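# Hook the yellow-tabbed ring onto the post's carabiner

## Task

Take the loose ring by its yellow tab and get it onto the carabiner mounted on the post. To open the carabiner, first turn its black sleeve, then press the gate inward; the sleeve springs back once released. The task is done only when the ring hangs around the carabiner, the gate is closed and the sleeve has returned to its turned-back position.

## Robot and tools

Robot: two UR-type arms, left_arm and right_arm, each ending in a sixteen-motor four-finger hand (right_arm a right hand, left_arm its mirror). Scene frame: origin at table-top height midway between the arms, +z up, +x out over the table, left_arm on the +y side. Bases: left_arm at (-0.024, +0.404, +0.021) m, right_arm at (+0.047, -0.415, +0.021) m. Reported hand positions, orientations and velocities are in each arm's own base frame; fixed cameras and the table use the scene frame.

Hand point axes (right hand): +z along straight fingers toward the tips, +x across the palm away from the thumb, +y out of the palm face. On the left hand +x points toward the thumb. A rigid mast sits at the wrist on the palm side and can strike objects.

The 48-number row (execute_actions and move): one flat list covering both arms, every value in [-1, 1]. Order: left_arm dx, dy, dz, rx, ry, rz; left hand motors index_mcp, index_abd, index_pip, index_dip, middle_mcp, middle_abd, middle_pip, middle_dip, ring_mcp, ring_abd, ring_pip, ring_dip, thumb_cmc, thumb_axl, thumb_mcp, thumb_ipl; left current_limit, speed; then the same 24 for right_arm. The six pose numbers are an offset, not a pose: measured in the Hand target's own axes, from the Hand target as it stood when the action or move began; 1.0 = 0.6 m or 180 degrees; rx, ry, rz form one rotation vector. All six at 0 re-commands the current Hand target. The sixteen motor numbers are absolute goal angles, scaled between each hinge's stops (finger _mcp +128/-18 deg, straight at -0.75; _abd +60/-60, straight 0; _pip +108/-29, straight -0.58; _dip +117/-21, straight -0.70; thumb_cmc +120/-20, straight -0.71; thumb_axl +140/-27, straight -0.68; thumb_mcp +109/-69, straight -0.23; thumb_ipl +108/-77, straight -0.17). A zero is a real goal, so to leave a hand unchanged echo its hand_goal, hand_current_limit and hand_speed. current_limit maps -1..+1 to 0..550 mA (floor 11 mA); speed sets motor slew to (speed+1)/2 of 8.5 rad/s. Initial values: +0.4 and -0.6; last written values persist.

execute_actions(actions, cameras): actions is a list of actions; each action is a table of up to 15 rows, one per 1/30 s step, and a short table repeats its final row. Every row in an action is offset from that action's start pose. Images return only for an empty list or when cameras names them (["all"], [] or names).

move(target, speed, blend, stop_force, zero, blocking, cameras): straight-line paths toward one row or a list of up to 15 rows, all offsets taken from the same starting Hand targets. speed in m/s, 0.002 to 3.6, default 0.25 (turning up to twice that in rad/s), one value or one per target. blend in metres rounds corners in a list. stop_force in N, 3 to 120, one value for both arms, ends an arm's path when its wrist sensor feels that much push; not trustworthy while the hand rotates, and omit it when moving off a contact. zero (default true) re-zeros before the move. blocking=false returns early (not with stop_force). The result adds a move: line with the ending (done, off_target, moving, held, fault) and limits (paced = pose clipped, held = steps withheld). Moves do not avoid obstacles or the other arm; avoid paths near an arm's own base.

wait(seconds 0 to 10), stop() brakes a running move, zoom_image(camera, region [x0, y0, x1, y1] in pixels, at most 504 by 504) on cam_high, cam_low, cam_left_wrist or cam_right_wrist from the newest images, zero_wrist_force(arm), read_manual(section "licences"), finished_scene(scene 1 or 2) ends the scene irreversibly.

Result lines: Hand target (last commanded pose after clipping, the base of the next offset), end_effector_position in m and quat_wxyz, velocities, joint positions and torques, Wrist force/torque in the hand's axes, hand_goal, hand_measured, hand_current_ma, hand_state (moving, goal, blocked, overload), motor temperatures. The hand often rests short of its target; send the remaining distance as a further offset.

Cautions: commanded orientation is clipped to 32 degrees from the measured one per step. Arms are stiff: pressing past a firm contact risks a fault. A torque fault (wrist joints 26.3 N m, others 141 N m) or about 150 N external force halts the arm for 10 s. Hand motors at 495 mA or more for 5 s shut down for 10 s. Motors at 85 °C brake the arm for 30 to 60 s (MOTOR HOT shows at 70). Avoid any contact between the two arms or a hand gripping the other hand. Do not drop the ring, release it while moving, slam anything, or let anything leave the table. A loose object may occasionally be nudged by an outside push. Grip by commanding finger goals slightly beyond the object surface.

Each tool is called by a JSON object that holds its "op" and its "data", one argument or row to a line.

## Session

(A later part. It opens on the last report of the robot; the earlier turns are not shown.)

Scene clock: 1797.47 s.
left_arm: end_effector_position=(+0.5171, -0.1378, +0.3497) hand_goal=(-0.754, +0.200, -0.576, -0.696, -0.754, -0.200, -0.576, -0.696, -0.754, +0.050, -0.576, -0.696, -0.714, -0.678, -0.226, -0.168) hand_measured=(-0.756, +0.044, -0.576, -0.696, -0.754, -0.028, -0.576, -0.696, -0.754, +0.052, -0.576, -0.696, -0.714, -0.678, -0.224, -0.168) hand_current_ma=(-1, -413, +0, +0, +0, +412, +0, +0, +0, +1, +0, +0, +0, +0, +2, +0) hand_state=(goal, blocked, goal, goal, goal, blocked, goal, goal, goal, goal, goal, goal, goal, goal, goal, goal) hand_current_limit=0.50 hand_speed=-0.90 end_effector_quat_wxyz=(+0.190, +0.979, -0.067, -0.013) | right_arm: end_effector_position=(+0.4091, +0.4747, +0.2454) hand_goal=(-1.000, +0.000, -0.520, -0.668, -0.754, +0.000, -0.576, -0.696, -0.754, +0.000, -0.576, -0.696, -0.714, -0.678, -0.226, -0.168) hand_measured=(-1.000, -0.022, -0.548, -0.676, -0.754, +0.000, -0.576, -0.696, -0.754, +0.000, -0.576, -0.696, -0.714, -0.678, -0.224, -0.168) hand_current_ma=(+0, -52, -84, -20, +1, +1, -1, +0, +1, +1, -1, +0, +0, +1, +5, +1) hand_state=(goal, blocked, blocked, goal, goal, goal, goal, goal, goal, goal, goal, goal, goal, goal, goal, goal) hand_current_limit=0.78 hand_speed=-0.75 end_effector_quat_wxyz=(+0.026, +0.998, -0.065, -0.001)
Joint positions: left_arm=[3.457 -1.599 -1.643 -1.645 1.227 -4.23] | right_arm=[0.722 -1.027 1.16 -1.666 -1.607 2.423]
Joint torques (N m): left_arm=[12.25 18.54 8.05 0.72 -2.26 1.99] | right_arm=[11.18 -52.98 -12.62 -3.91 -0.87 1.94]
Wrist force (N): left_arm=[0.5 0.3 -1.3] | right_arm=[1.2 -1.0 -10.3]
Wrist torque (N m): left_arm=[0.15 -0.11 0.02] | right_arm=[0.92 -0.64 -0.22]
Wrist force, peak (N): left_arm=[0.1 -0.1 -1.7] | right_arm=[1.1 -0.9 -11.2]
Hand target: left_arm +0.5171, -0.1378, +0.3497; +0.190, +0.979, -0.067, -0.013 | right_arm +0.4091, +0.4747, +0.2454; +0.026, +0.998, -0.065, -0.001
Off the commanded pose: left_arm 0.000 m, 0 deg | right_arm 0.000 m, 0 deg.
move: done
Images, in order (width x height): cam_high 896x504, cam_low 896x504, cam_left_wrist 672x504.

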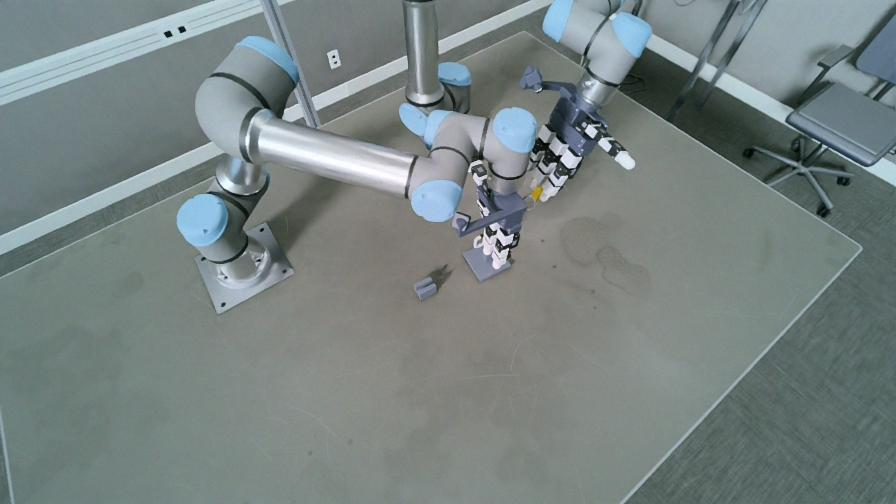

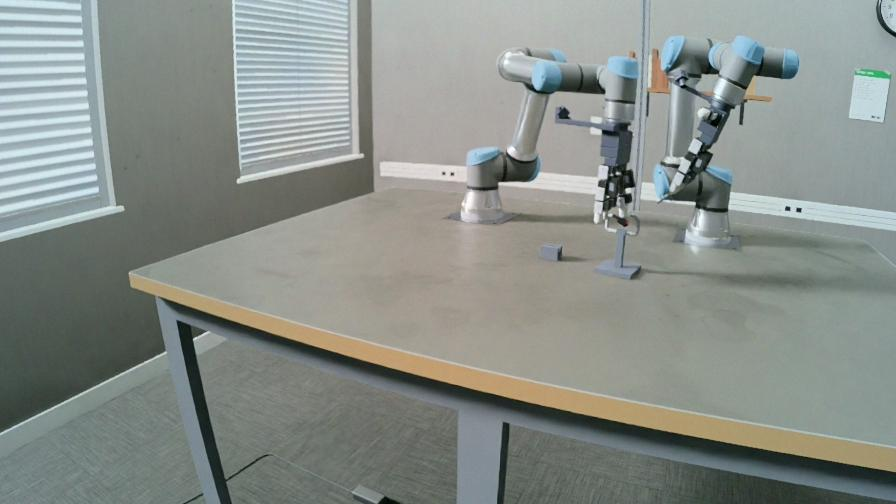

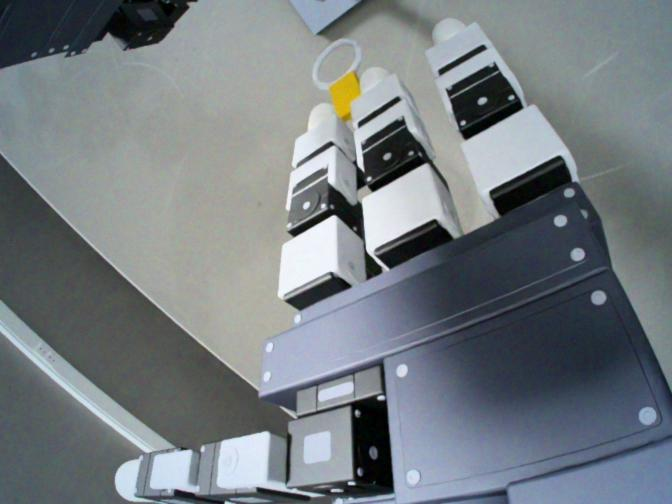

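{"op": "move", "data": {
  "target": [0,0.1185,0.0617,0,0,0,-0.754,0.2,-0.576,-0.696,-0.754,-0.2,-0.576,-0.696,-0.754,0.05,-0.576,-0.696,-0.714,-0.678,-0.226,-0.168,0.5,-0.9,0,0,0,0,0,0,-1.0,0,-0.52,-0.668,-0.754,0,-0.576,-0.696,-0.754,0,-0.576,-0.696,-0.714,-0.678,-0.226,-0.168,0.78,-0.75],
  "speed": 0.05,
  "stop_force": 6,
  "cameras": ["cam_low","cam_left_wrist","cam_high"]
}}

{"op": "zoom_image", "data": {
  "camera": "cam_low",
  "region": [600, 180, 660, 240]
}}

{"op": "zoom_image", "data": {
  "camera": "cam_left_wrist",
  "region": [270, 0, 400, 130]
}}

Scene clock: 1841.40 s.
left_arm: end_effector_position=(+0.5062, -0.2169, +0.3420) hand_goal=(-0.754, +0.200, -0.576, -0.696, -0.754, -0.200, -0.576, -0.696, -0.754, +0.050, -0.576, -0.696, -0.714, -0.678, -0.226, -0.168) hand_measured=(-0.760, +0.044, -0.578, -0.696, -0.760, -0.028, -0.578, -0.696, -0.754, +0.052, -0.576, -0.696, -0.716, -0.678, -0.224, -0.168) hand_current_ma=(-4, -412, -1, +0, -4, +412, -1, +0, +0, +1, +0, +0, +0, +0, +2, +0) hand_state=(goal, blocked, goal, goal, goal, blocked, goal, goal, goal, goal, goal, goal, goal, goal, goal, goal) hand_current_limit=0.50 hand_speed=-0.90 end_effector_quat_wxyz=(+0.190, +0.979, -0.067, -0.013) | right_arm: end_effector_position=(+0.4091, +0.4747, +0.2454) hand_goal=(-1.000, +0.000, -0.520, -0.668, -0.754, +0.000, -0.576, -0.696, -0.754, +0.000, -0.576, -0.696, -0.714, -0.678, -0.226, -0.168) hand_measured=(-1.000, -0.022, -0.548, -0.678, -0.754, +0.000, -0.576, -0.696, -0.754, +0.000, -0.576, -0.696, -0.714, -0.678, -0.224, -0.168) hand_current_ma=(+0, -52, -84, -23, +1, +1, -1, +0, +1, +1, -1, +0, +0, +1, +5, +1) hand_state=(goal, blocked, blocked, goal, goal, goal, goal, goal, goal, goal, goal, goal, goal, goal, goal, goal) hand_current_limit=0.78 hand_speed=-0.75 end_effector_quat_wxyz=(+0.026, +0.998, -0.065, -0.001)
Joint positions: left_arm=[3.307 -1.579 -1.697 -1.556 1.205 -4.388] | right_arm=[0.722 -1.027 1.16 -1.666 -1.607 2.423]
Joint torques (N m): left_arm=[-10.72 26.41 8.81 4.38 -2.8 -1.86] | right_arm=[10.44 -52.88 -12.28 -3.95 -0.89 1.74]
Wrist force (N): left_arm=[0.6 -0.3 -1.4] | right_arm=[1.1 -0.5 -11.0]
Wrist torque (N m): left_arm=[0.14 -0.13 0.24] | right_arm=[0.92 -0.62 -0.23]
Wrist force, peak (N): left_arm=[0.8 -0.8 -1.6] | right_arm=[1.1 -0.3 -11.1]
Hand target: left_arm +0.5062, -0.2169, +0.3420; +0.190, +0.979, -0.067, -0.013 | right_arm +0.4091, +0.4747, +0.2454; +0.026, +0.998, -0.065, -0.001
Off the commanded pose: left_arm 0.000 m, 0 deg | right_arm 0.000 m, 0 deg.
move: done
Images, in order (width x height): cam_high 896x504, cam_low 896x504, cam_left_wrist 672x504.

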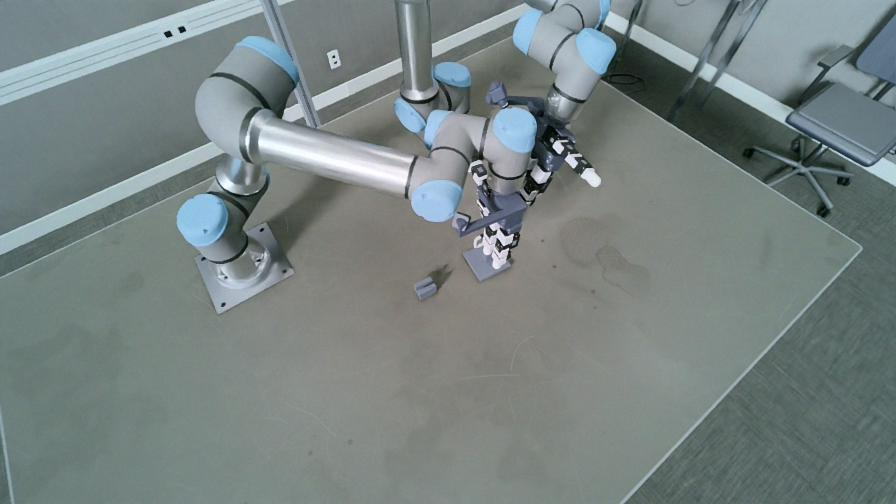

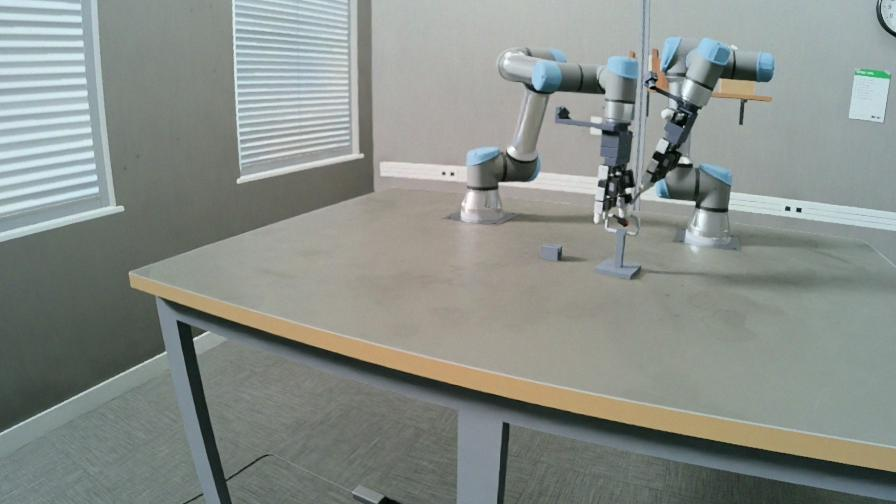

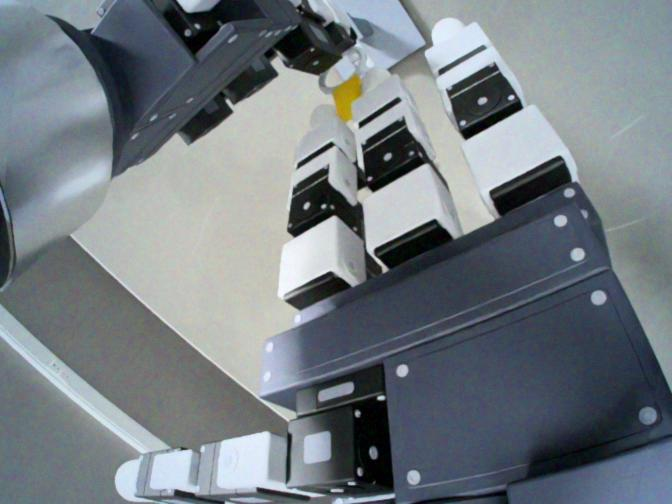

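Scaled by 8.400 from the camera's 896x504 image, which has a finer 1280x720 frame.

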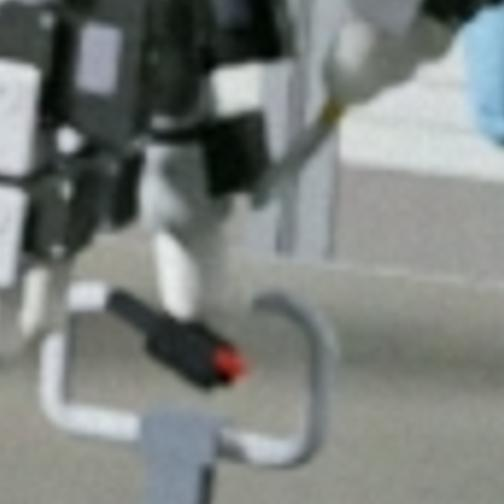

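Scaled by 3.877 from the camera's 672x504 image, which has a finer 960x720 frame.

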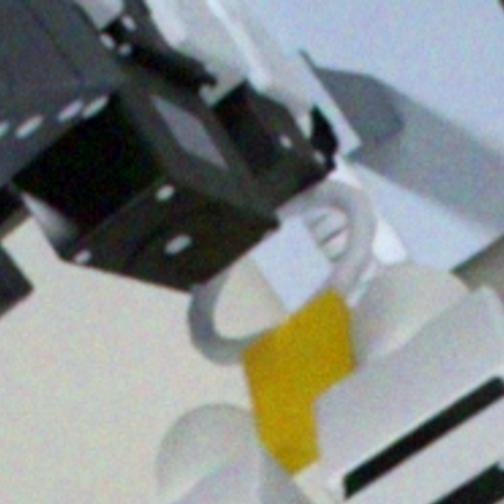

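{"op": "move", "data": {
  "target": [
    [-0.0042,-0.0247,-0.01,0,0,0,-0.754,0.2,-0.576,-0.696,-0.754,-0.2,-0.576,-0.696,-0.754,0.05,-0.576,-0.696,-0.714,-0.678,-0.226,-0.168,0.5,-0.9,0,0,0,0,0,0,-1.0,0,-0.52,-0.668,-0.754,0,-0.576,-0.696,-0.754,0,-0.576,-0.696,-0.714,-0.678,-0.226,-0.168,0.78,-0.75],
    [-0.0042,-0.041,0.0302,0,0,0,-0.754,0.2,-0.576,-0.696,-0.754,-0.2,-0.576,-0.696,-0.754,0.05,-0.576,-0.696,-0.714,-0.678,-0.226,-0.168,0.5,-0.9,0,0,0,0,0,0,-1.0,0,-0.52,-0.668,-0.754,0,-0.576,-0.696,-0.754,0,-0.576,-0.696,-0.714,-0.678,-0.226,-0.168,0.78,-0.75]
  ],
  "speed": 0.03,
  "stop_force": 4,
  "cameras": ["cam_low","cam_left_wrist"]
}}

{"op": "zoom_image", "data": {
  "camera": "cam_low",
  "region": [600, 180, 660, 240]
}}

{"op": "zoom_image", "data": {
  "camera": "cam_left_wrist",
  "region": [270, 0, 400, 130]
}}

Scene clock: 1889.47 s.
left_arm: end_effector_position=(+0.5059, -0.2007, +0.3160) hand_goal=(-0.754, +0.200, -0.576, -0.696, -0.754, -0.200, -0.576, -0.696, -0.754, +0.050, -0.576, -0.696, -0.714, -0.678, -0.226, -0.168) hand_measured=(-0.760, +0.044, -0.578, -0.696, -0.760, -0.028, -0.578, -0.696, -0.754, +0.052, -0.576, -0.696, -0.716, -0.678, -0.224, -0.168) hand_current_ma=(-4, -412, -1, +0, -4, +412, -1, +0, +0, +1, +0, +0, +0, +0, +2, +0) hand_state=(goal, blocked, goal, goal, goal, blocked, goal, goal, goal, goal, goal, goal, goal, goal, goal, goal) hand_current_limit=0.50 hand_speed=-0.90 end_effector_quat_wxyz=(+0.190, +0.979, -0.067, -0.013) | right_arm: end_effector_position=(+0.4091, +0.4747, +0.2454) hand_goal=(-1.000, +0.000, -0.520, -0.668, -0.754, +0.000, -0.576, -0.696, -0.754, +0.000, -0.576, -0.696, -0.714, -0.678, -0.226, -0.168) hand_measured=(-1.000, -0.022, -0.548, -0.678, -0.754, +0.000, -0.576, -0.696, -0.754, +0.000, -0.576, -0.696, -0.714, -0.678, -0.224, -0.168) hand_current_ma=(+0, -52, -84, -23, +1, +1, -1, +0, +1, +1, -1, +0, +0, +1, +5, +1) hand_state=(goal, blocked, blocked, goal, goal, goal, goal, goal, goal, goal, goal, goal, goal, goal, goal, goal) hand_current_limit=0.78 hand_speed=-0.75 end_effector_quat_wxyz=(+0.026, +0.998, -0.065, -0.001)
Joint positions: left_arm=[3.34 -1.585 -1.755 -1.504 1.209 -4.353] | right_arm=[0.722 -1.027 1.16 -1.666 -1.607 2.423]
Joint torques (N m): left_arm=[11.99 17 8.37 4.12 -2.14 -1.85] | right_arm=[11.81 -52.12 -12.55 -3.97 -1.05 1.76]
Wrist force (N): left_arm=[0.5 -0.4 -2.6] | right_arm=[1.2 -1.0 -10.6]
Wrist torque (N m): left_arm=[0.17 -0.13 0.04] | right_arm=[0.87 -0.65 -0.22]
Wrist force, peak (N): left_arm=[0.3 0.2 -2.7] | right_arm=[1.2 -0.5 -11.1]
Hand target: left_arm +0.5059, -0.2007, +0.3160; +0.190, +0.979, -0.067, -0.013 | right_arm +0.4091, +0.4747, +0.2454; +0.026, +0.998, -0.065, -0.001
Off the commanded pose: left_arm 0.000 m, 0 deg | right_arm 0.000 m, 0 deg.
move: done
Images, in order (width x height): cam_low 896x504, cam_left_wrist 672x504.

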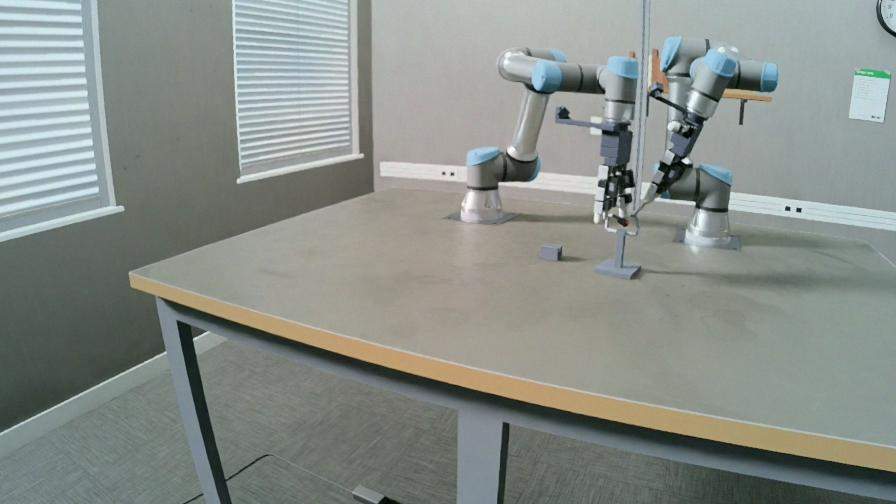

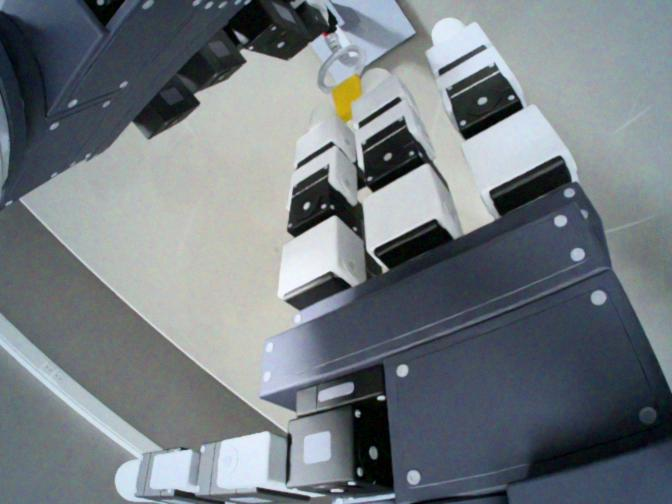

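Scaled by 8.400 from the camera's 896x504 image, which has a finer 1280x720 frame.

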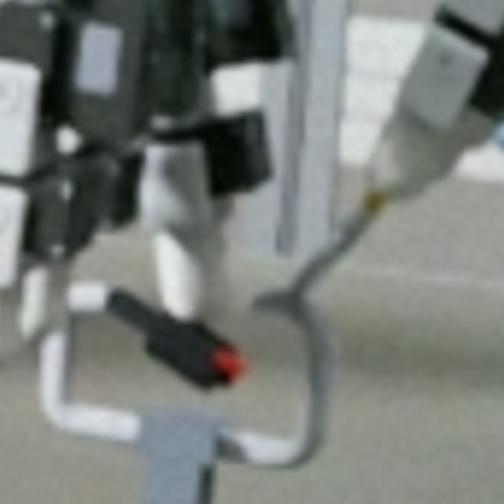

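Scaled by 3.877 from the camera's 672x504 image, which has a finer 960x720 frame.

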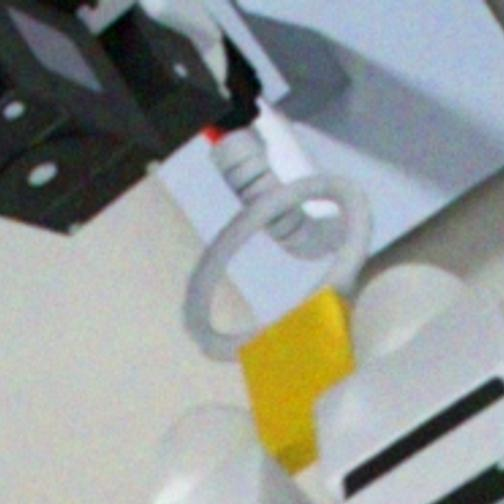

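{"op": "move", "data": {
  "target": [
    [0,0.0019,-0.0046,0,0,0,-0.754,0.2,-0.576,-0.696,-0.754,-0.2,-0.576,-0.696,-0.754,0.05,-0.576,-0.696,-0.714,-0.678,-0.226,-0.168,0.5,-0.9,0,0,0,0,0,0,-1.0,0,-0.52,-0.668,-0.754,0,-0.576,-0.696,-0.754,0,-0.576,-0.696,-0.714,-0.678,-0.226,-0.168,0.78,-0.75],
    [0,0.0396,0.0106,0,0,0,-0.754,0.2,-0.576,-0.696,-0.754,-0.2,-0.576,-0.696,-0.754,0.05,-0.576,-0.696,-0.714,-0.678,-0.226,-0.168,0.5,-0.9,0,0,0,0,0,0,-1.0,0,-0.52,-0.668,-0.754,0,-0.576,-0.696,-0.754,0,-0.576,-0.696,-0.714,-0.678,-0.226,-0.168,0.78,-0.75]
  ],
  "speed": 0.02,
  "stop_force": 3,
  "cameras": ["cam_low","cam_left_wrist"]
}}

{"op": "zoom_image", "data": {
  "camera": "cam_low",
  "region": [610, 195, 650, 235]
}}

{"op": "zoom_image", "data": {
  "camera": "cam_left_wrist",
  "region": [270, 0, 400, 130]
}}

Scene clock: 1957.80 s.
left_arm: end_effector_position=(+0.5026, -0.2249, +0.3190) hand_goal=(-0.754, +0.200, -0.576, -0.696, -0.754, -0.200, -0.576, -0.696, -0.754, +0.050, -0.576, -0.696, -0.714, -0.678, -0.226, -0.168) hand_measured=(-0.762, +0.044, -0.580, -0.698, -0.764, -0.028, -0.580, -0.698, -0.754, +0.052, -0.576, -0.696, -0.716, -0.678, -0.224, -0.168) hand_current_ma=(-9, -412, -3, -1, -10, +412, -3, -1, +0, +1, +0, +0, +0, +0, +2, +0) hand_state=(goal, blocked, goal, goal, goal, blocked, goal, goal, goal, goal, goal, goal, goal, goal, goal, goal) hand_current_limit=0.50 hand_speed=-0.90 end_effector_quat_wxyz=(+0.190, +0.979, -0.067, -0.013) | right_arm: end_effector_position=(+0.4091, +0.4747, +0.2454) hand_goal=(-1.000, +0.000, -0.520, -0.668, -0.754, +0.000, -0.576, -0.696, -0.754, +0.000, -0.576, -0.696, -0.714, -0.678, -0.226, -0.168) hand_measured=(-1.000, -0.022, -0.548, -0.678, -0.754, +0.000, -0.576, -0.696, -0.754, +0.000, -0.576, -0.696, -0.714, -0.678, -0.224, -0.168) hand_current_ma=(+0, -52, -84, -23, +1, +1, -1, +0, +1, +1, -1, +0, +0, +1, +5, +1) hand_state=(goal, blocked, blocked, goal, goal, goal, goal, goal, goal, goal, goal, goal, goal, goal, goal, goal) hand_current_limit=0.78 hand_speed=-0.75 end_effector_quat_wxyz=(+0.026, +0.998, -0.065, -0.001)
Joint positions: left_arm=[3.292 -1.581 -1.756 -1.489 1.203 -4.403] | right_arm=[0.722 -1.027 1.16 -1.666 -1.607 2.423]
Joint torques (N m): left_arm=[-11.42 30.3 7.87 4.01 -2.89 -1.85] | right_arm=[10.66 -53.38 -13.18 -4.03 -0.78 1.92]
Wrist force (N): left_arm=[0.6 -1.3 -2.6] | right_arm=[1.3 -1.2 -7.9]
Wrist torque (N m): left_arm=[0.28 -0.11 0.23] | right_arm=[0.70 -0.60 -0.23]
Wrist force, peak (N): left_arm=[0.4 -0.5 -3.6] | right_arm=[1.2 -0.8 -11.0]
Hand target: left_arm +0.5026, -0.2249, +0.3190; +0.190, +0.979, -0.067, -0.013 | right_arm +0.4091, +0.4747, +0.2454; +0.026, +0.998, -0.065, -0.001
Off the commanded pose: left_arm 0.000 m, 0 deg | right_arm 0.000 m, 0 deg.
move: done
Images, in order (width x height): cam_low 896x504, cam_left_wrist 672x504.

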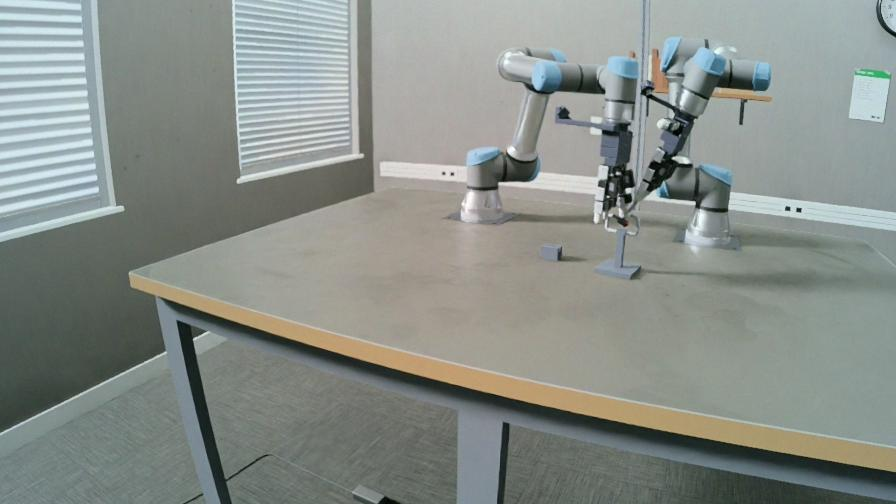

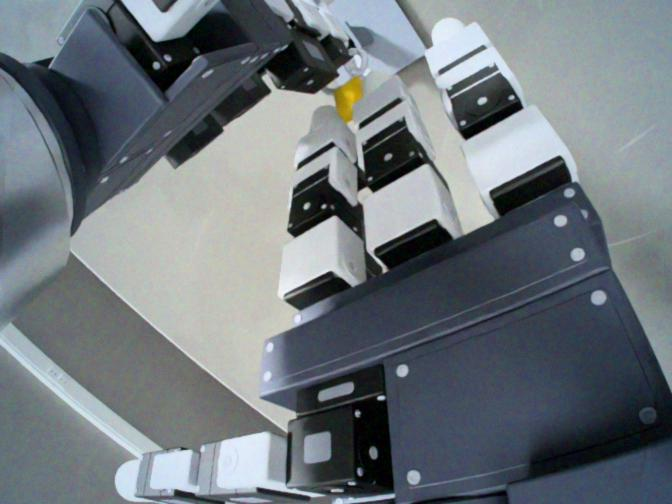

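Scaled by 12.600 from the camera's 896x504 image, which has a finer 1280x720 frame.

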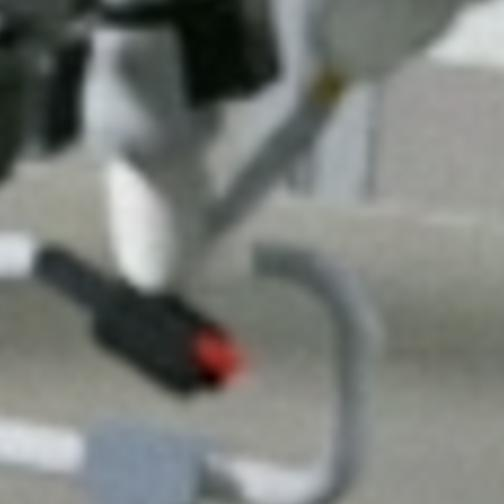

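Scaled by 3.877 from the camera's 672x504 image, which has a finer 960x720 frame.

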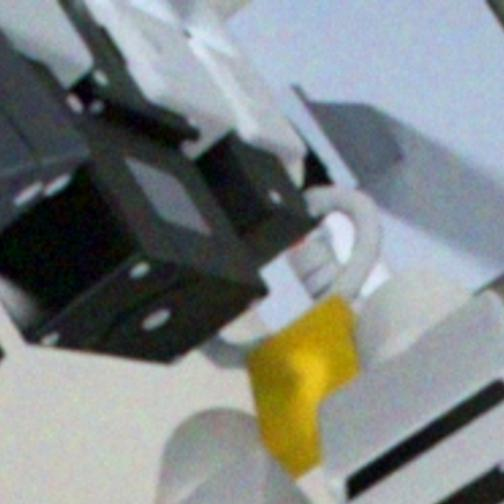

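{"op": "move", "data": {
  "target": [0,-0.0108,-0.0044,0,0,0,-0.754,0.2,-0.576,-0.696,-0.754,-0.2,-0.576,-0.696,-0.754,0.05,-0.576,-0.696,-0.714,-0.678,-0.226,-0.168,0.5,-0.9,0,0,0,0,0,0,-1.0,0,-0.52,-0.668,-0.754,0,-0.576,-0.696,-0.754,0,-0.576,-0.696,-0.714,-0.678,-0.226,-0.168,0.78,-0.75],
  "speed": 0.02,
  "cameras": ["cam_low","cam_left_wrist"]
}}

{"op": "zoom_image", "data": {
  "camera": "cam_low",
  "region": [610, 195, 650, 235]
}}

{"op": "zoom_image", "data": {
  "camera": "cam_left_wrist",
  "region": [300, 20, 400, 120]
}}

Scene clock: 1973.17 s.
left_arm: end_effector_position=(+0.5035, -0.2181, +0.3190) hand_goal=(-0.754, +0.200, -0.576, -0.696, -0.754, -0.200, -0.576, -0.696, -0.754, +0.050, -0.576, -0.696, -0.714, -0.678, -0.226, -0.168) hand_measured=(-0.762, +0.044, -0.580, -0.698, -0.764, -0.028, -0.580, -0.698, -0.754, +0.052, -0.576, -0.696, -0.716, -0.678, -0.224, -0.168) hand_current_ma=(-9, -412, -3, -1, -10, +412, -3, -1, +0, +1, +0, +0, +0, +0, +2, +0) hand_state=(goal, blocked, goal, goal, goal, blocked, goal, goal, goal, goal, goal, goal, goal, goal, goal, goal) hand_current_limit=0.50 hand_speed=-0.90 end_effector_quat_wxyz=(+0.190, +0.979, -0.067, -0.013) | right_arm: end_effector_position=(+0.4091, +0.4747, +0.2454) hand_goal=(-1.000, +0.000, -0.520, -0.668, -0.754, +0.000, -0.576, -0.696, -0.754, +0.000, -0.576, -0.696, -0.714, -0.678, -0.226, -0.168) hand_measured=(-1.000, -0.022, -0.548, -0.678, -0.754, +0.000, -0.576, -0.696, -0.754, +0.000, -0.576, -0.696, -0.714, -0.678, -0.224, -0.168) hand_current_ma=(+0, -52, -84, -23, +1, +1, -1, +0, +1, +1, -1, +0, +0, +1, +5, +1) hand_state=(goal, blocked, blocked, goal, goal, goal, goal, goal, goal, goal, goal, goal, goal, goal, goal, goal) hand_current_limit=0.78 hand_speed=-0.75 end_effector_quat_wxyz=(+0.026, +0.998, -0.065, -0.001)
Joint positions: left_arm=[3.306 -1.581 -1.754 -1.496 1.205 -4.389] | right_arm=[0.722 -1.027 1.16 -1.666 -1.607 2.423]
Joint torques (N m): left_arm=[12.9 17.87 34.03 0.73 1 2.32] | right_arm=[11.81 -53.7 -12.78 -3.82 -1.02 1.72]
Wrist force (N): left_arm=[0.6 -0.1 -1.2] | right_arm=[1.2 -0.7 -10.7]
Wrist torque (N m): left_arm=[0.07 -0.14 0.04] | right_arm=[0.90 -0.65 -0.22]
Wrist force, peak (N): left_arm=[0.4 -0.5 -3.9] | right_arm=[1.2 -0.9 -10.8]
Hand target: left_arm +0.5036, -0.2179, +0.3190; +0.190, +0.979, -0.067, -0.013 | right_arm +0.4091, +0.4747, +0.2454; +0.026, +0.998, -0.065, -0.001
Off the commanded pose: left_arm 0.000 m, 0 deg | right_arm 0.000 m, 0 deg.
move: done
Images, in order (width x height): cam_low 896x504, cam_left_wrist 672x504.

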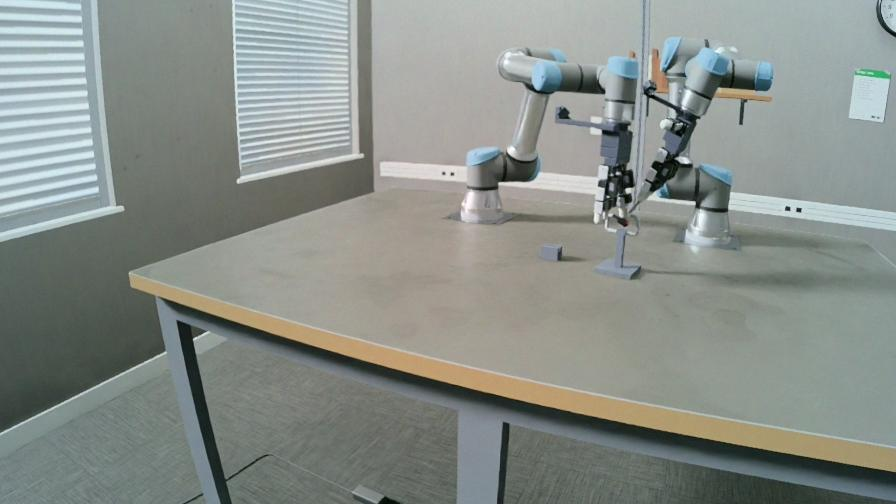

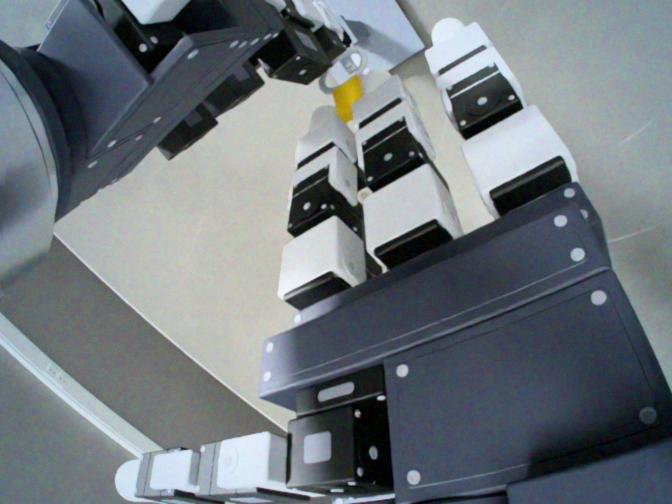

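Scaled by 12.600 from the camera's 896x504 image, which has a finer 1280x720 frame.

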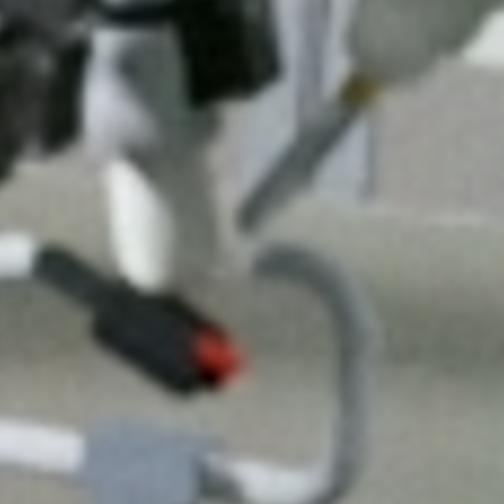

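Scaled by 5.040 from the camera's 672x504 image, which has a finer 960x720 frame.

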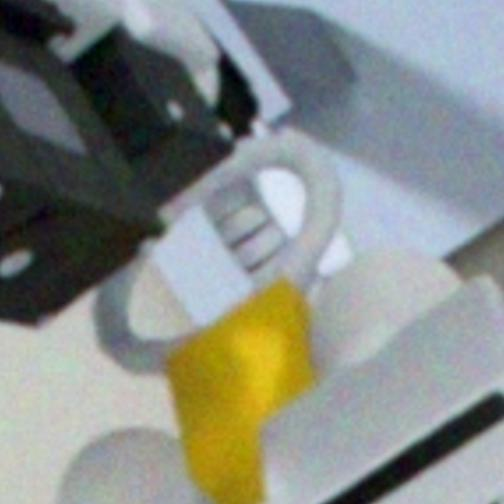

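{"op": "move", "data": {
  "target": [
    [0,0.0042,0.0017,0,0,0,-0.754,0.2,-0.576,-0.696,-0.754,-0.2,-0.576,-0.696,-0.754,0.05,-0.576,-0.696,-0.714,-0.678,-0.226,-0.168,0.5,-0.9,0,0,0,0,0,0,-1.0,0,-0.52,-0.668,-0.754,0,-0.576,-0.696,-0.754,0,-0.576,-0.696,-0.714,-0.678,-0.226,-0.168,0.78,-0.75],
    [0,0.0001,0.0129,0,0,0,-0.754,0.2,-0.576,-0.696,-0.754,-0.2,-0.576,-0.696,-0.754,0.05,-0.576,-0.696,-0.714,-0.678,-0.226,-0.168,0.5,-0.9,0,0,0,0,0,0,-1.0,0,-0.52,-0.668,-0.754,0,-0.576,-0.696,-0.754,0,-0.576,-0.696,-0.714,-0.678,-0.226,-0.168,0.78,-0.75]
  ],
  "speed": 0.015,
  "stop_force": 3,
  "cameras": ["cam_low","cam_left_wrist"]
}}

{"op": "zoom_image", "data": {
  "camera": "cam_low",
  "region": [610, 195, 650, 235]
}}

{"op": "zoom_image", "data": {
  "camera": "cam_left_wrist",
  "region": [300, 20, 400, 120]
}}

Scene clock: 2007.90 s.
left_arm: end_effector_position=(+0.5032, -0.2208, +0.3118) hand_goal=(-0.754, +0.200, -0.576, -0.696, -0.754, -0.200, -0.576, -0.696, -0.754, +0.050, -0.576, -0.696, -0.714, -0.678, -0.226, -0.168) hand_measured=(-0.762, +0.044, -0.580, -0.698, -0.764, -0.028, -0.580, -0.698, -0.754, +0.052, -0.576, -0.696, -0.716, -0.678, -0.224, -0.168) hand_current_ma=(-9, -412, -3, -1, -10, +412, -3, -1, +0, +1, +0, +0, +0, +0, +2, +0) hand_state=(goal, blocked, goal, goal, goal, blocked, goal, goal, goal, goal, goal, goal, goal, goal, goal, goal) hand_current_limit=0.50 hand_speed=-0.90 end_effector_quat_wxyz=(+0.190, +0.979, -0.067, -0.013) | right_arm: end_effector_position=(+0.4091, +0.4747, +0.2454) hand_goal=(-1.000, +0.000, -0.520, -0.668, -0.754, +0.000, -0.576, -0.696, -0.754, +0.000, -0.576, -0.696, -0.714, -0.678, -0.226, -0.168) hand_measured=(-1.000, -0.022, -0.548, -0.678, -0.754, +0.000, -0.576, -0.696, -0.754, +0.000, -0.576, -0.696, -0.714, -0.678, -0.224, -0.168) hand_current_ma=(+0, -52, -84, -23, +1, +1, -1, +0, +1, +1, -1, +0, +0, +1, +5, +1) hand_state=(goal, blocked, blocked, goal, goal, goal, goal, goal, goal, goal, goal, goal, goal, goal, goal, goal) hand_current_limit=0.78 hand_speed=-0.75 end_effector_quat_wxyz=(+0.026, +0.998, -0.065, -0.001)
Joint positions: left_arm=[3.3 -1.585 -1.77 -1.475 1.204 -4.395] | right_arm=[0.722 -1.027 1.16 -1.666 -1.607 2.423]
Joint torques (N m): left_arm=[-10.64 17.57 8.66 4.35 -2.69 -1.9] | right_arm=[11.03 -53.91 -13.88 -3.81 -0.82 1.75]
Wrist force (N): left_arm=[0.4 -0.1 -1.2] | right_arm=[1.3 -0.7 -10.5]
Wrist torque (N m): left_arm=[0.08 -0.10 0.21] | right_arm=[0.93 -0.65 -0.21]
Wrist force, peak (N): left_arm=[0.7 -0.4 -1.5] | right_arm=[1.2 -1.0 -11.0]
Hand target: left_arm +0.5032, -0.2208, +0.3118; +0.190, +0.979, -0.067, -0.013 | right_arm +0.4091, +0.4747, +0.2454; +0.026, +0.998, -0.065, -0.001
Off the commanded pose: left_arm 0.000 m, 0 deg | right_arm 0.000 m, 0 deg.
move: done
Images, in order (width x height): cam_low 896x504, cam_left_wrist 672x504.

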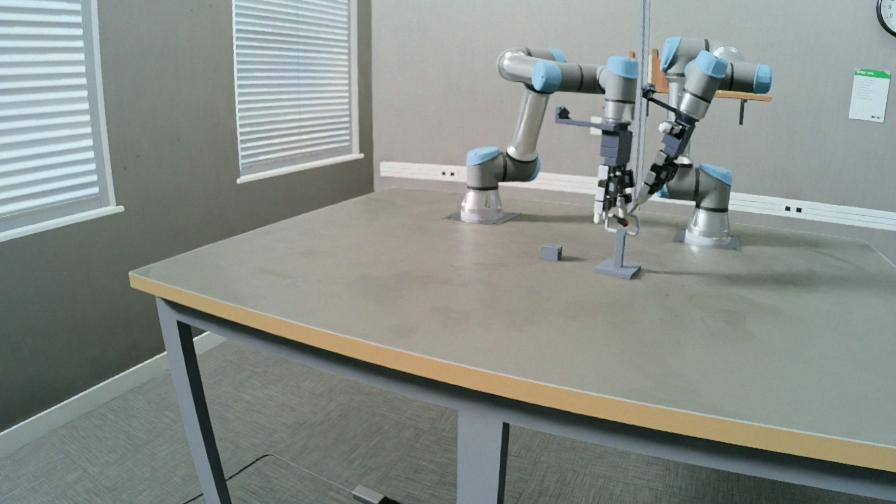

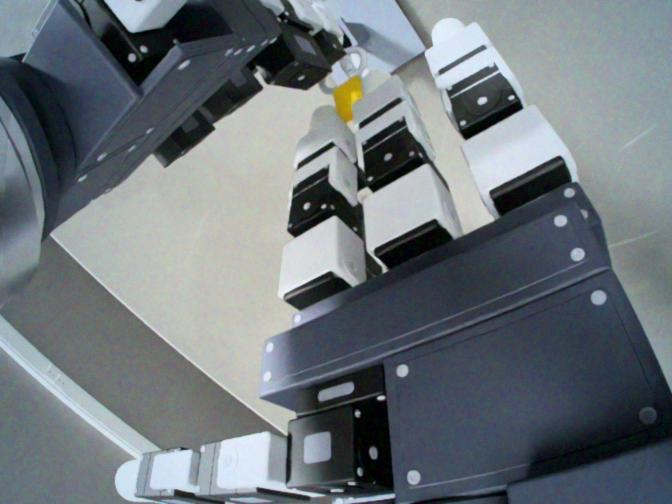

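Scaled by 12.600 from the camera's 896x504 image, which has a finer 1280x720 frame.

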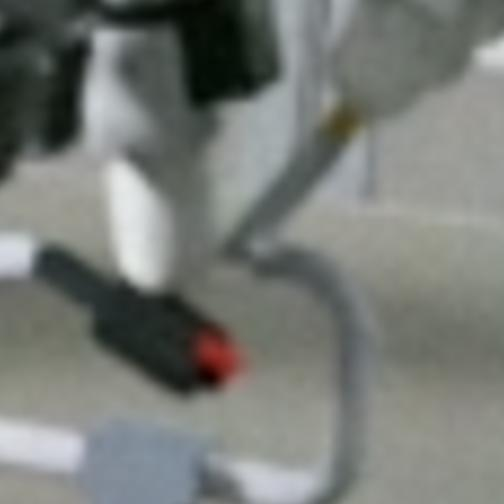

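Scaled by 5.040 from the camera's 672x504 image, which has a finer 960x720 frame.

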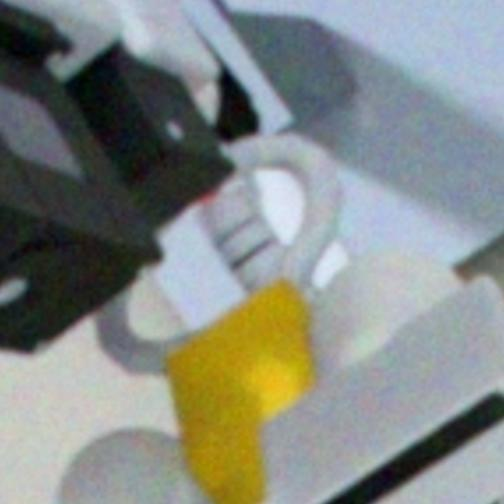

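{"op": "move", "data": {
  "target": [0,-0.0078,0.0193,0,0,0,-0.754,0.2,-0.576,-0.696,-0.754,-0.2,-0.576,-0.696,-0.754,0.05,-0.576,-0.696,-0.714,-0.678,-0.226,-0.168,0.5,-0.9,0,0,0,0,0,0,-1.0,0,-0.52,-0.668,-0.754,0,-0.576,-0.696,-0.754,0,-0.576,-0.696,-0.714,-0.678,-0.226,-0.168,0.78,-0.75],
  "speed": 0.015,
  "stop_force": 3,
  "cameras": ["cam_low","cam_left_wrist"]
}}

{"op": "zoom_image", "data": {
  "camera": "cam_low",
  "region": [610, 195, 650, 235]
}}

{"op": "zoom_image", "data": {
  "camera": "cam_left_wrist",
  "region": [300, 20, 400, 120]
}}

Scene clock: 2025.30 s.
left_arm: end_effector_position=(+0.5032, -0.2208, +0.2993) hand_goal=(-0.754, +0.200, -0.576, -0.696, -0.754, -0.200, -0.576, -0.696, -0.754, +0.050, -0.576, -0.696, -0.714, -0.678, -0.226, -0.168) hand_measured=(-0.762, +0.044, -0.580, -0.698, -0.764, -0.028, -0.580, -0.698, -0.754, +0.052, -0.576, -0.696, -0.716, -0.678, -0.224, -0.168) hand_current_ma=(-9, -413, -3, -1, -10, +412, -3, -1, +0, +1, +0, +0, +0, +0, +2, +0) hand_state=(goal, blocked, goal, goal, goal, blocked, goal, goal, goal, goal, goal, goal, goal, goal, goal, goal) hand_current_limit=0.50 hand_speed=-0.90 end_effector_quat_wxyz=(+0.190, +0.979, -0.067, -0.013) | right_arm: end_effector_position=(+0.4091, +0.4747, +0.2454) hand_goal=(-1.000, +0.000, -0.520, -0.668, -0.754, +0.000, -0.576, -0.696, -0.754, +0.000, -0.576, -0.696, -0.714, -0.678, -0.226, -0.168) hand_measured=(-1.000, -0.022, -0.548, -0.678, -0.754, +0.000, -0.576, -0.696, -0.754, +0.000, -0.576, -0.696, -0.714, -0.678, -0.224, -0.168) hand_current_ma=(+0, -52, -84, -23, +1, +1, -1, +0, +1, +1, -1, +0, +0, +1, +5, +1) hand_state=(goal, blocked, blocked, goal, goal, goal, goal, goal, goal, goal, goal, goal, goal, goal, goal, goal) hand_current_limit=0.78 hand_speed=-0.75 end_effector_quat_wxyz=(+0.026, +0.998, -0.065, -0.001)
Joint positions: left_arm=[3.3 -1.591 -1.796 -1.442 1.204 -4.395] | right_arm=[0.722 -1.027 1.16 -1.666 -1.607 2.423]
Joint torques (N m): left_arm=[-10.29 17.28 8.29 4.43 -1.41 -0.35] | right_arm=[10.68 -52.24 -13.73 -3.72 -0.86 1.9]
Wrist force (N): left_arm=[0.8 0.0 -0.8] | right_arm=[1.4 -1.1 -9.6]
Wrist torque (N m): left_arm=[0.07 -0.15 0.24] | right_arm=[0.91 -0.64 -0.23]
Wrist force, peak (N): left_arm=[0.8 0.2 -1.5] | right_arm=[1.1 -0.6 -11.0]
Hand target: left_arm +0.5032, -0.2208, +0.2993; +0.190, +0.979, -0.067, -0.013 | right_arm +0.4091, +0.4747, +0.2454; +0.026, +0.998, -0.065, -0.001
Off the commanded pose: left_arm 0.000 m, 0 deg | right_arm 0.000 m, 0 deg.
move: done
Images, in order (width x height): cam_low 896x504, cam_left_wrist 672x504.

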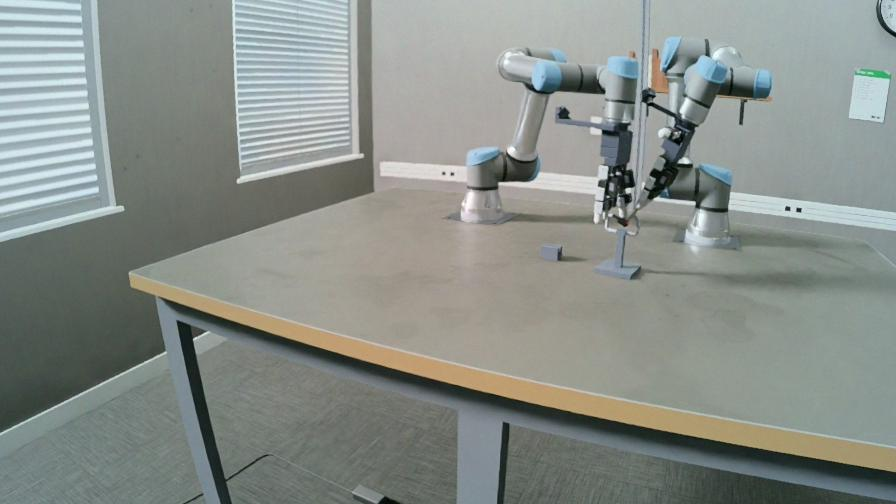

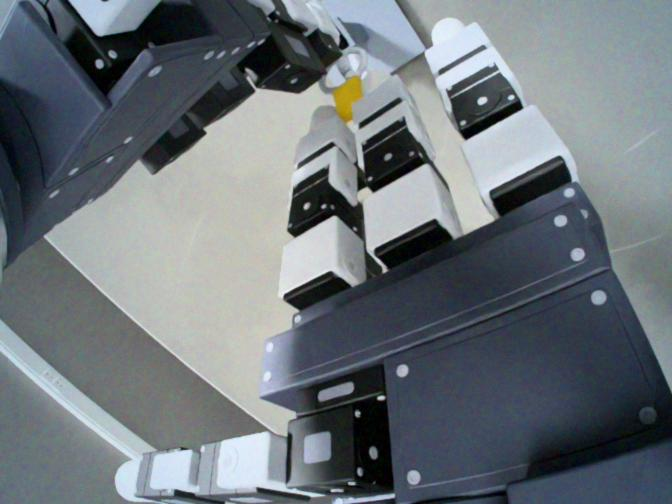

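Scaled by 12.600 from the camera's 896x504 image, which has a finer 1280x720 frame.

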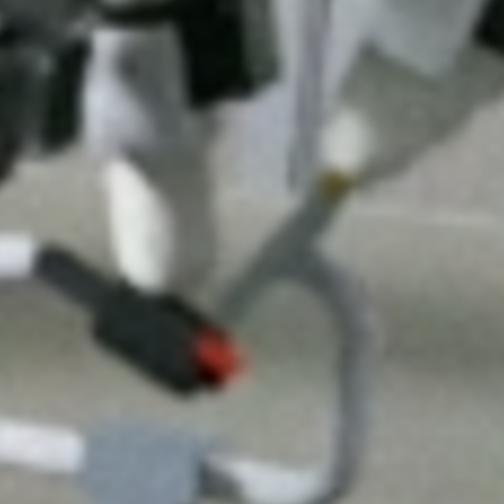

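Scaled by 5.040 from the camera's 672x504 image, which has a finer 960x720 frame.

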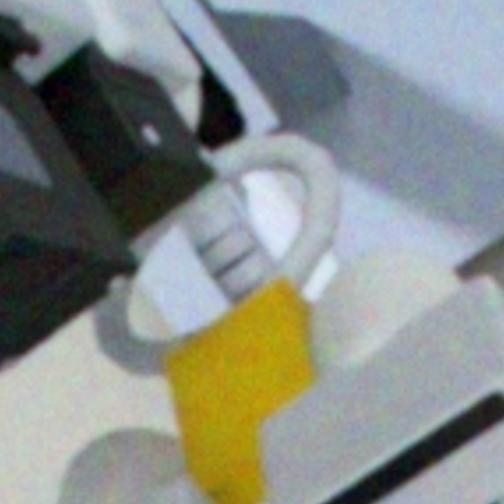

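{"op": "move", "data": {
  "target": [0,-0.0216,-0.0087,0,0,0,-0.754,0.2,-0.576,-0.696,-0.754,-0.2,-0.576,-0.696,-0.754,0.05,-0.576,-0.696,-0.714,-0.678,-0.226,-0.168,0.5,-0.9,0,0,0,0,0,0,-1.0,0,-0.52,-0.668,-0.754,0,-0.576,-0.696,-0.754,0,-0.576,-0.696,-0.714,-0.678,-0.226,-0.168,0.78,-0.75],
  "speed": 0.015,
  "stop_force": 3,
  "cameras": ["cam_low","cam_left_wrist"]
}}

{"op": "zoom_image", "data": {
  "camera": "cam_low",
  "region": [610, 195, 650, 235]
}}

{"op": "zoom_image", "data": {
  "camera": "cam_left_wrist",
  "region": [300, 20, 400, 120]
}}

Scene clock: 2047.67 s.
left_arm: end_effector_position=(+0.5051, -0.2070, +0.2993) hand_goal=(-0.754, +0.200, -0.576, -0.696, -0.754, -0.200, -0.576, -0.696, -0.754, +0.050, -0.576, -0.696, -0.714, -0.678, -0.226, -0.168) hand_measured=(-0.762, +0.044, -0.580, -0.698, -0.764, -0.028, -0.580, -0.698, -0.754, +0.052, -0.576, -0.696, -0.716, -0.678, -0.224, -0.168) hand_current_ma=(-8, -412, -3, -1, -9, +412, -3, -1, +0, +1, +0, +0, +0, +0, +2, +0) hand_state=(goal, blocked, goal, goal, goal, blocked, goal, goal, goal, goal, goal, goal, goal, goal, goal, goal) hand_current_limit=0.50 hand_speed=-0.90 end_effector_quat_wxyz=(+0.190, +0.979, -0.067, -0.013) | right_arm: end_effector_position=(+0.4091, +0.4747, +0.2454) hand_goal=(-1.000, +0.000, -0.520, -0.668, -0.754, +0.000, -0.576, -0.696, -0.754, +0.000, -0.576, -0.696, -0.714, -0.678, -0.226, -0.168) hand_measured=(-1.000, -0.022, -0.548, -0.678, -0.754, +0.000, -0.576, -0.696, -0.754, +0.000, -0.576, -0.696, -0.714, -0.678, -0.224, -0.168) hand_current_ma=(+0, -52, -84, -23, +1, +1, -1, +0, +1, +1, -1, +0, +0, +1, +5, +1) hand_state=(goal, blocked, blocked, goal, goal, goal, goal, goal, goal, goal, goal, goal, goal, goal, goal, goal) hand_current_limit=0.78 hand_speed=-0.75 end_effector_quat_wxyz=(+0.026, +0.998, -0.065, -0.001)
Joint positions: left_arm=[3.328 -1.593 -1.792 -1.455 1.208 -4.366] | right_arm=[0.722 -1.027 1.16 -1.666 -1.607 2.423]
Joint torques (N m): left_arm=[12.51 17.73 34.82 0.78 0.98 2.17] | right_arm=[10.49 -52.82 -15.15 -3.85 -0.68 1.98]
Wrist force (N): left_arm=[0.4 0.2 -1.1] | right_arm=[1.0 -0.7 -10.9]
Wrist torque (N m): left_arm=[0.10 -0.11 0.02] | right_arm=[0.90 -0.63 -0.23]
Wrist force, peak (N): left_arm=[0.6 -0.1 -1.6] | right_arm=[1.2 -0.6 -11.1]
Hand target: left_arm +0.5051, -0.2070, +0.2993; +0.190, +0.979, -0.067, -0.013 | right_arm +0.4091, +0.4747, +0.2454; +0.026, +0.998, -0.065, -0.001
Off the commanded pose: left_arm 0.000 m, 0 deg | right_arm 0.000 m, 0 deg.
move: done
Images, in order (width x height): cam_low 896x504, cam_left_wrist 672x504.

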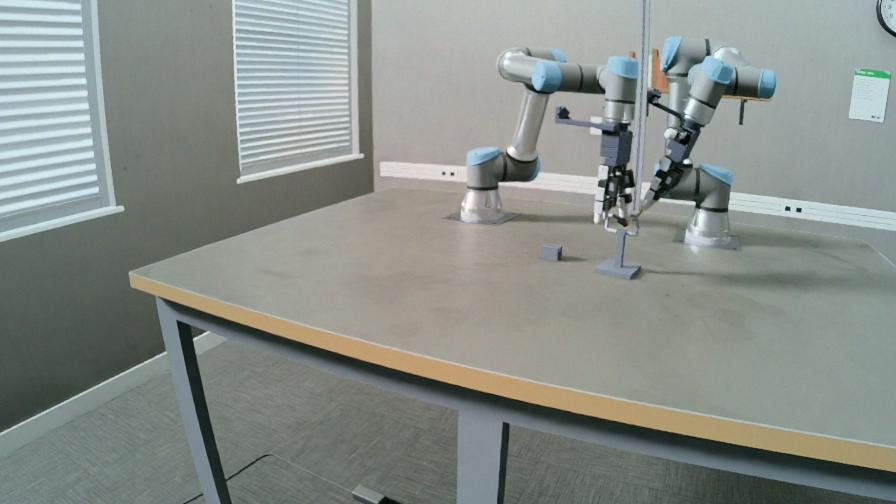

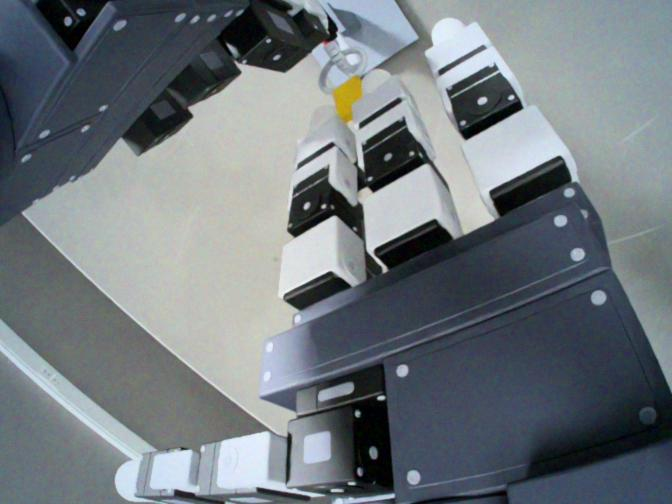

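Scaled by 12.600 from the camera's 896x504 image, which has a finer 1280x720 frame.

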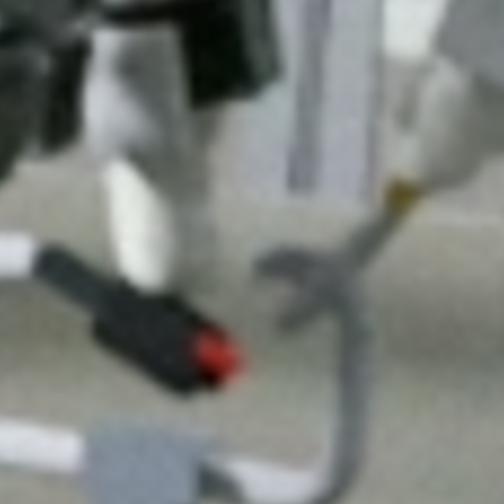

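Scaled by 5.040 from the camera's 672x504 image, which has a finer 960x720 frame.

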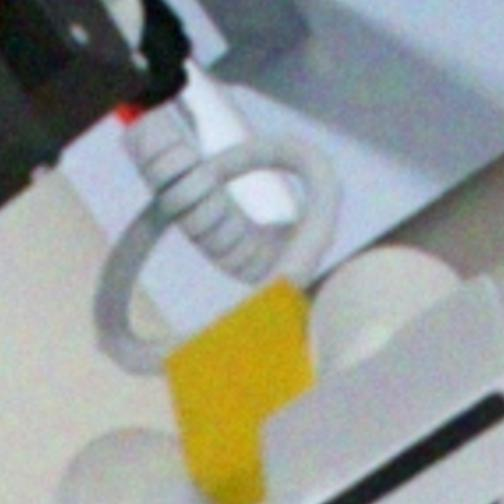

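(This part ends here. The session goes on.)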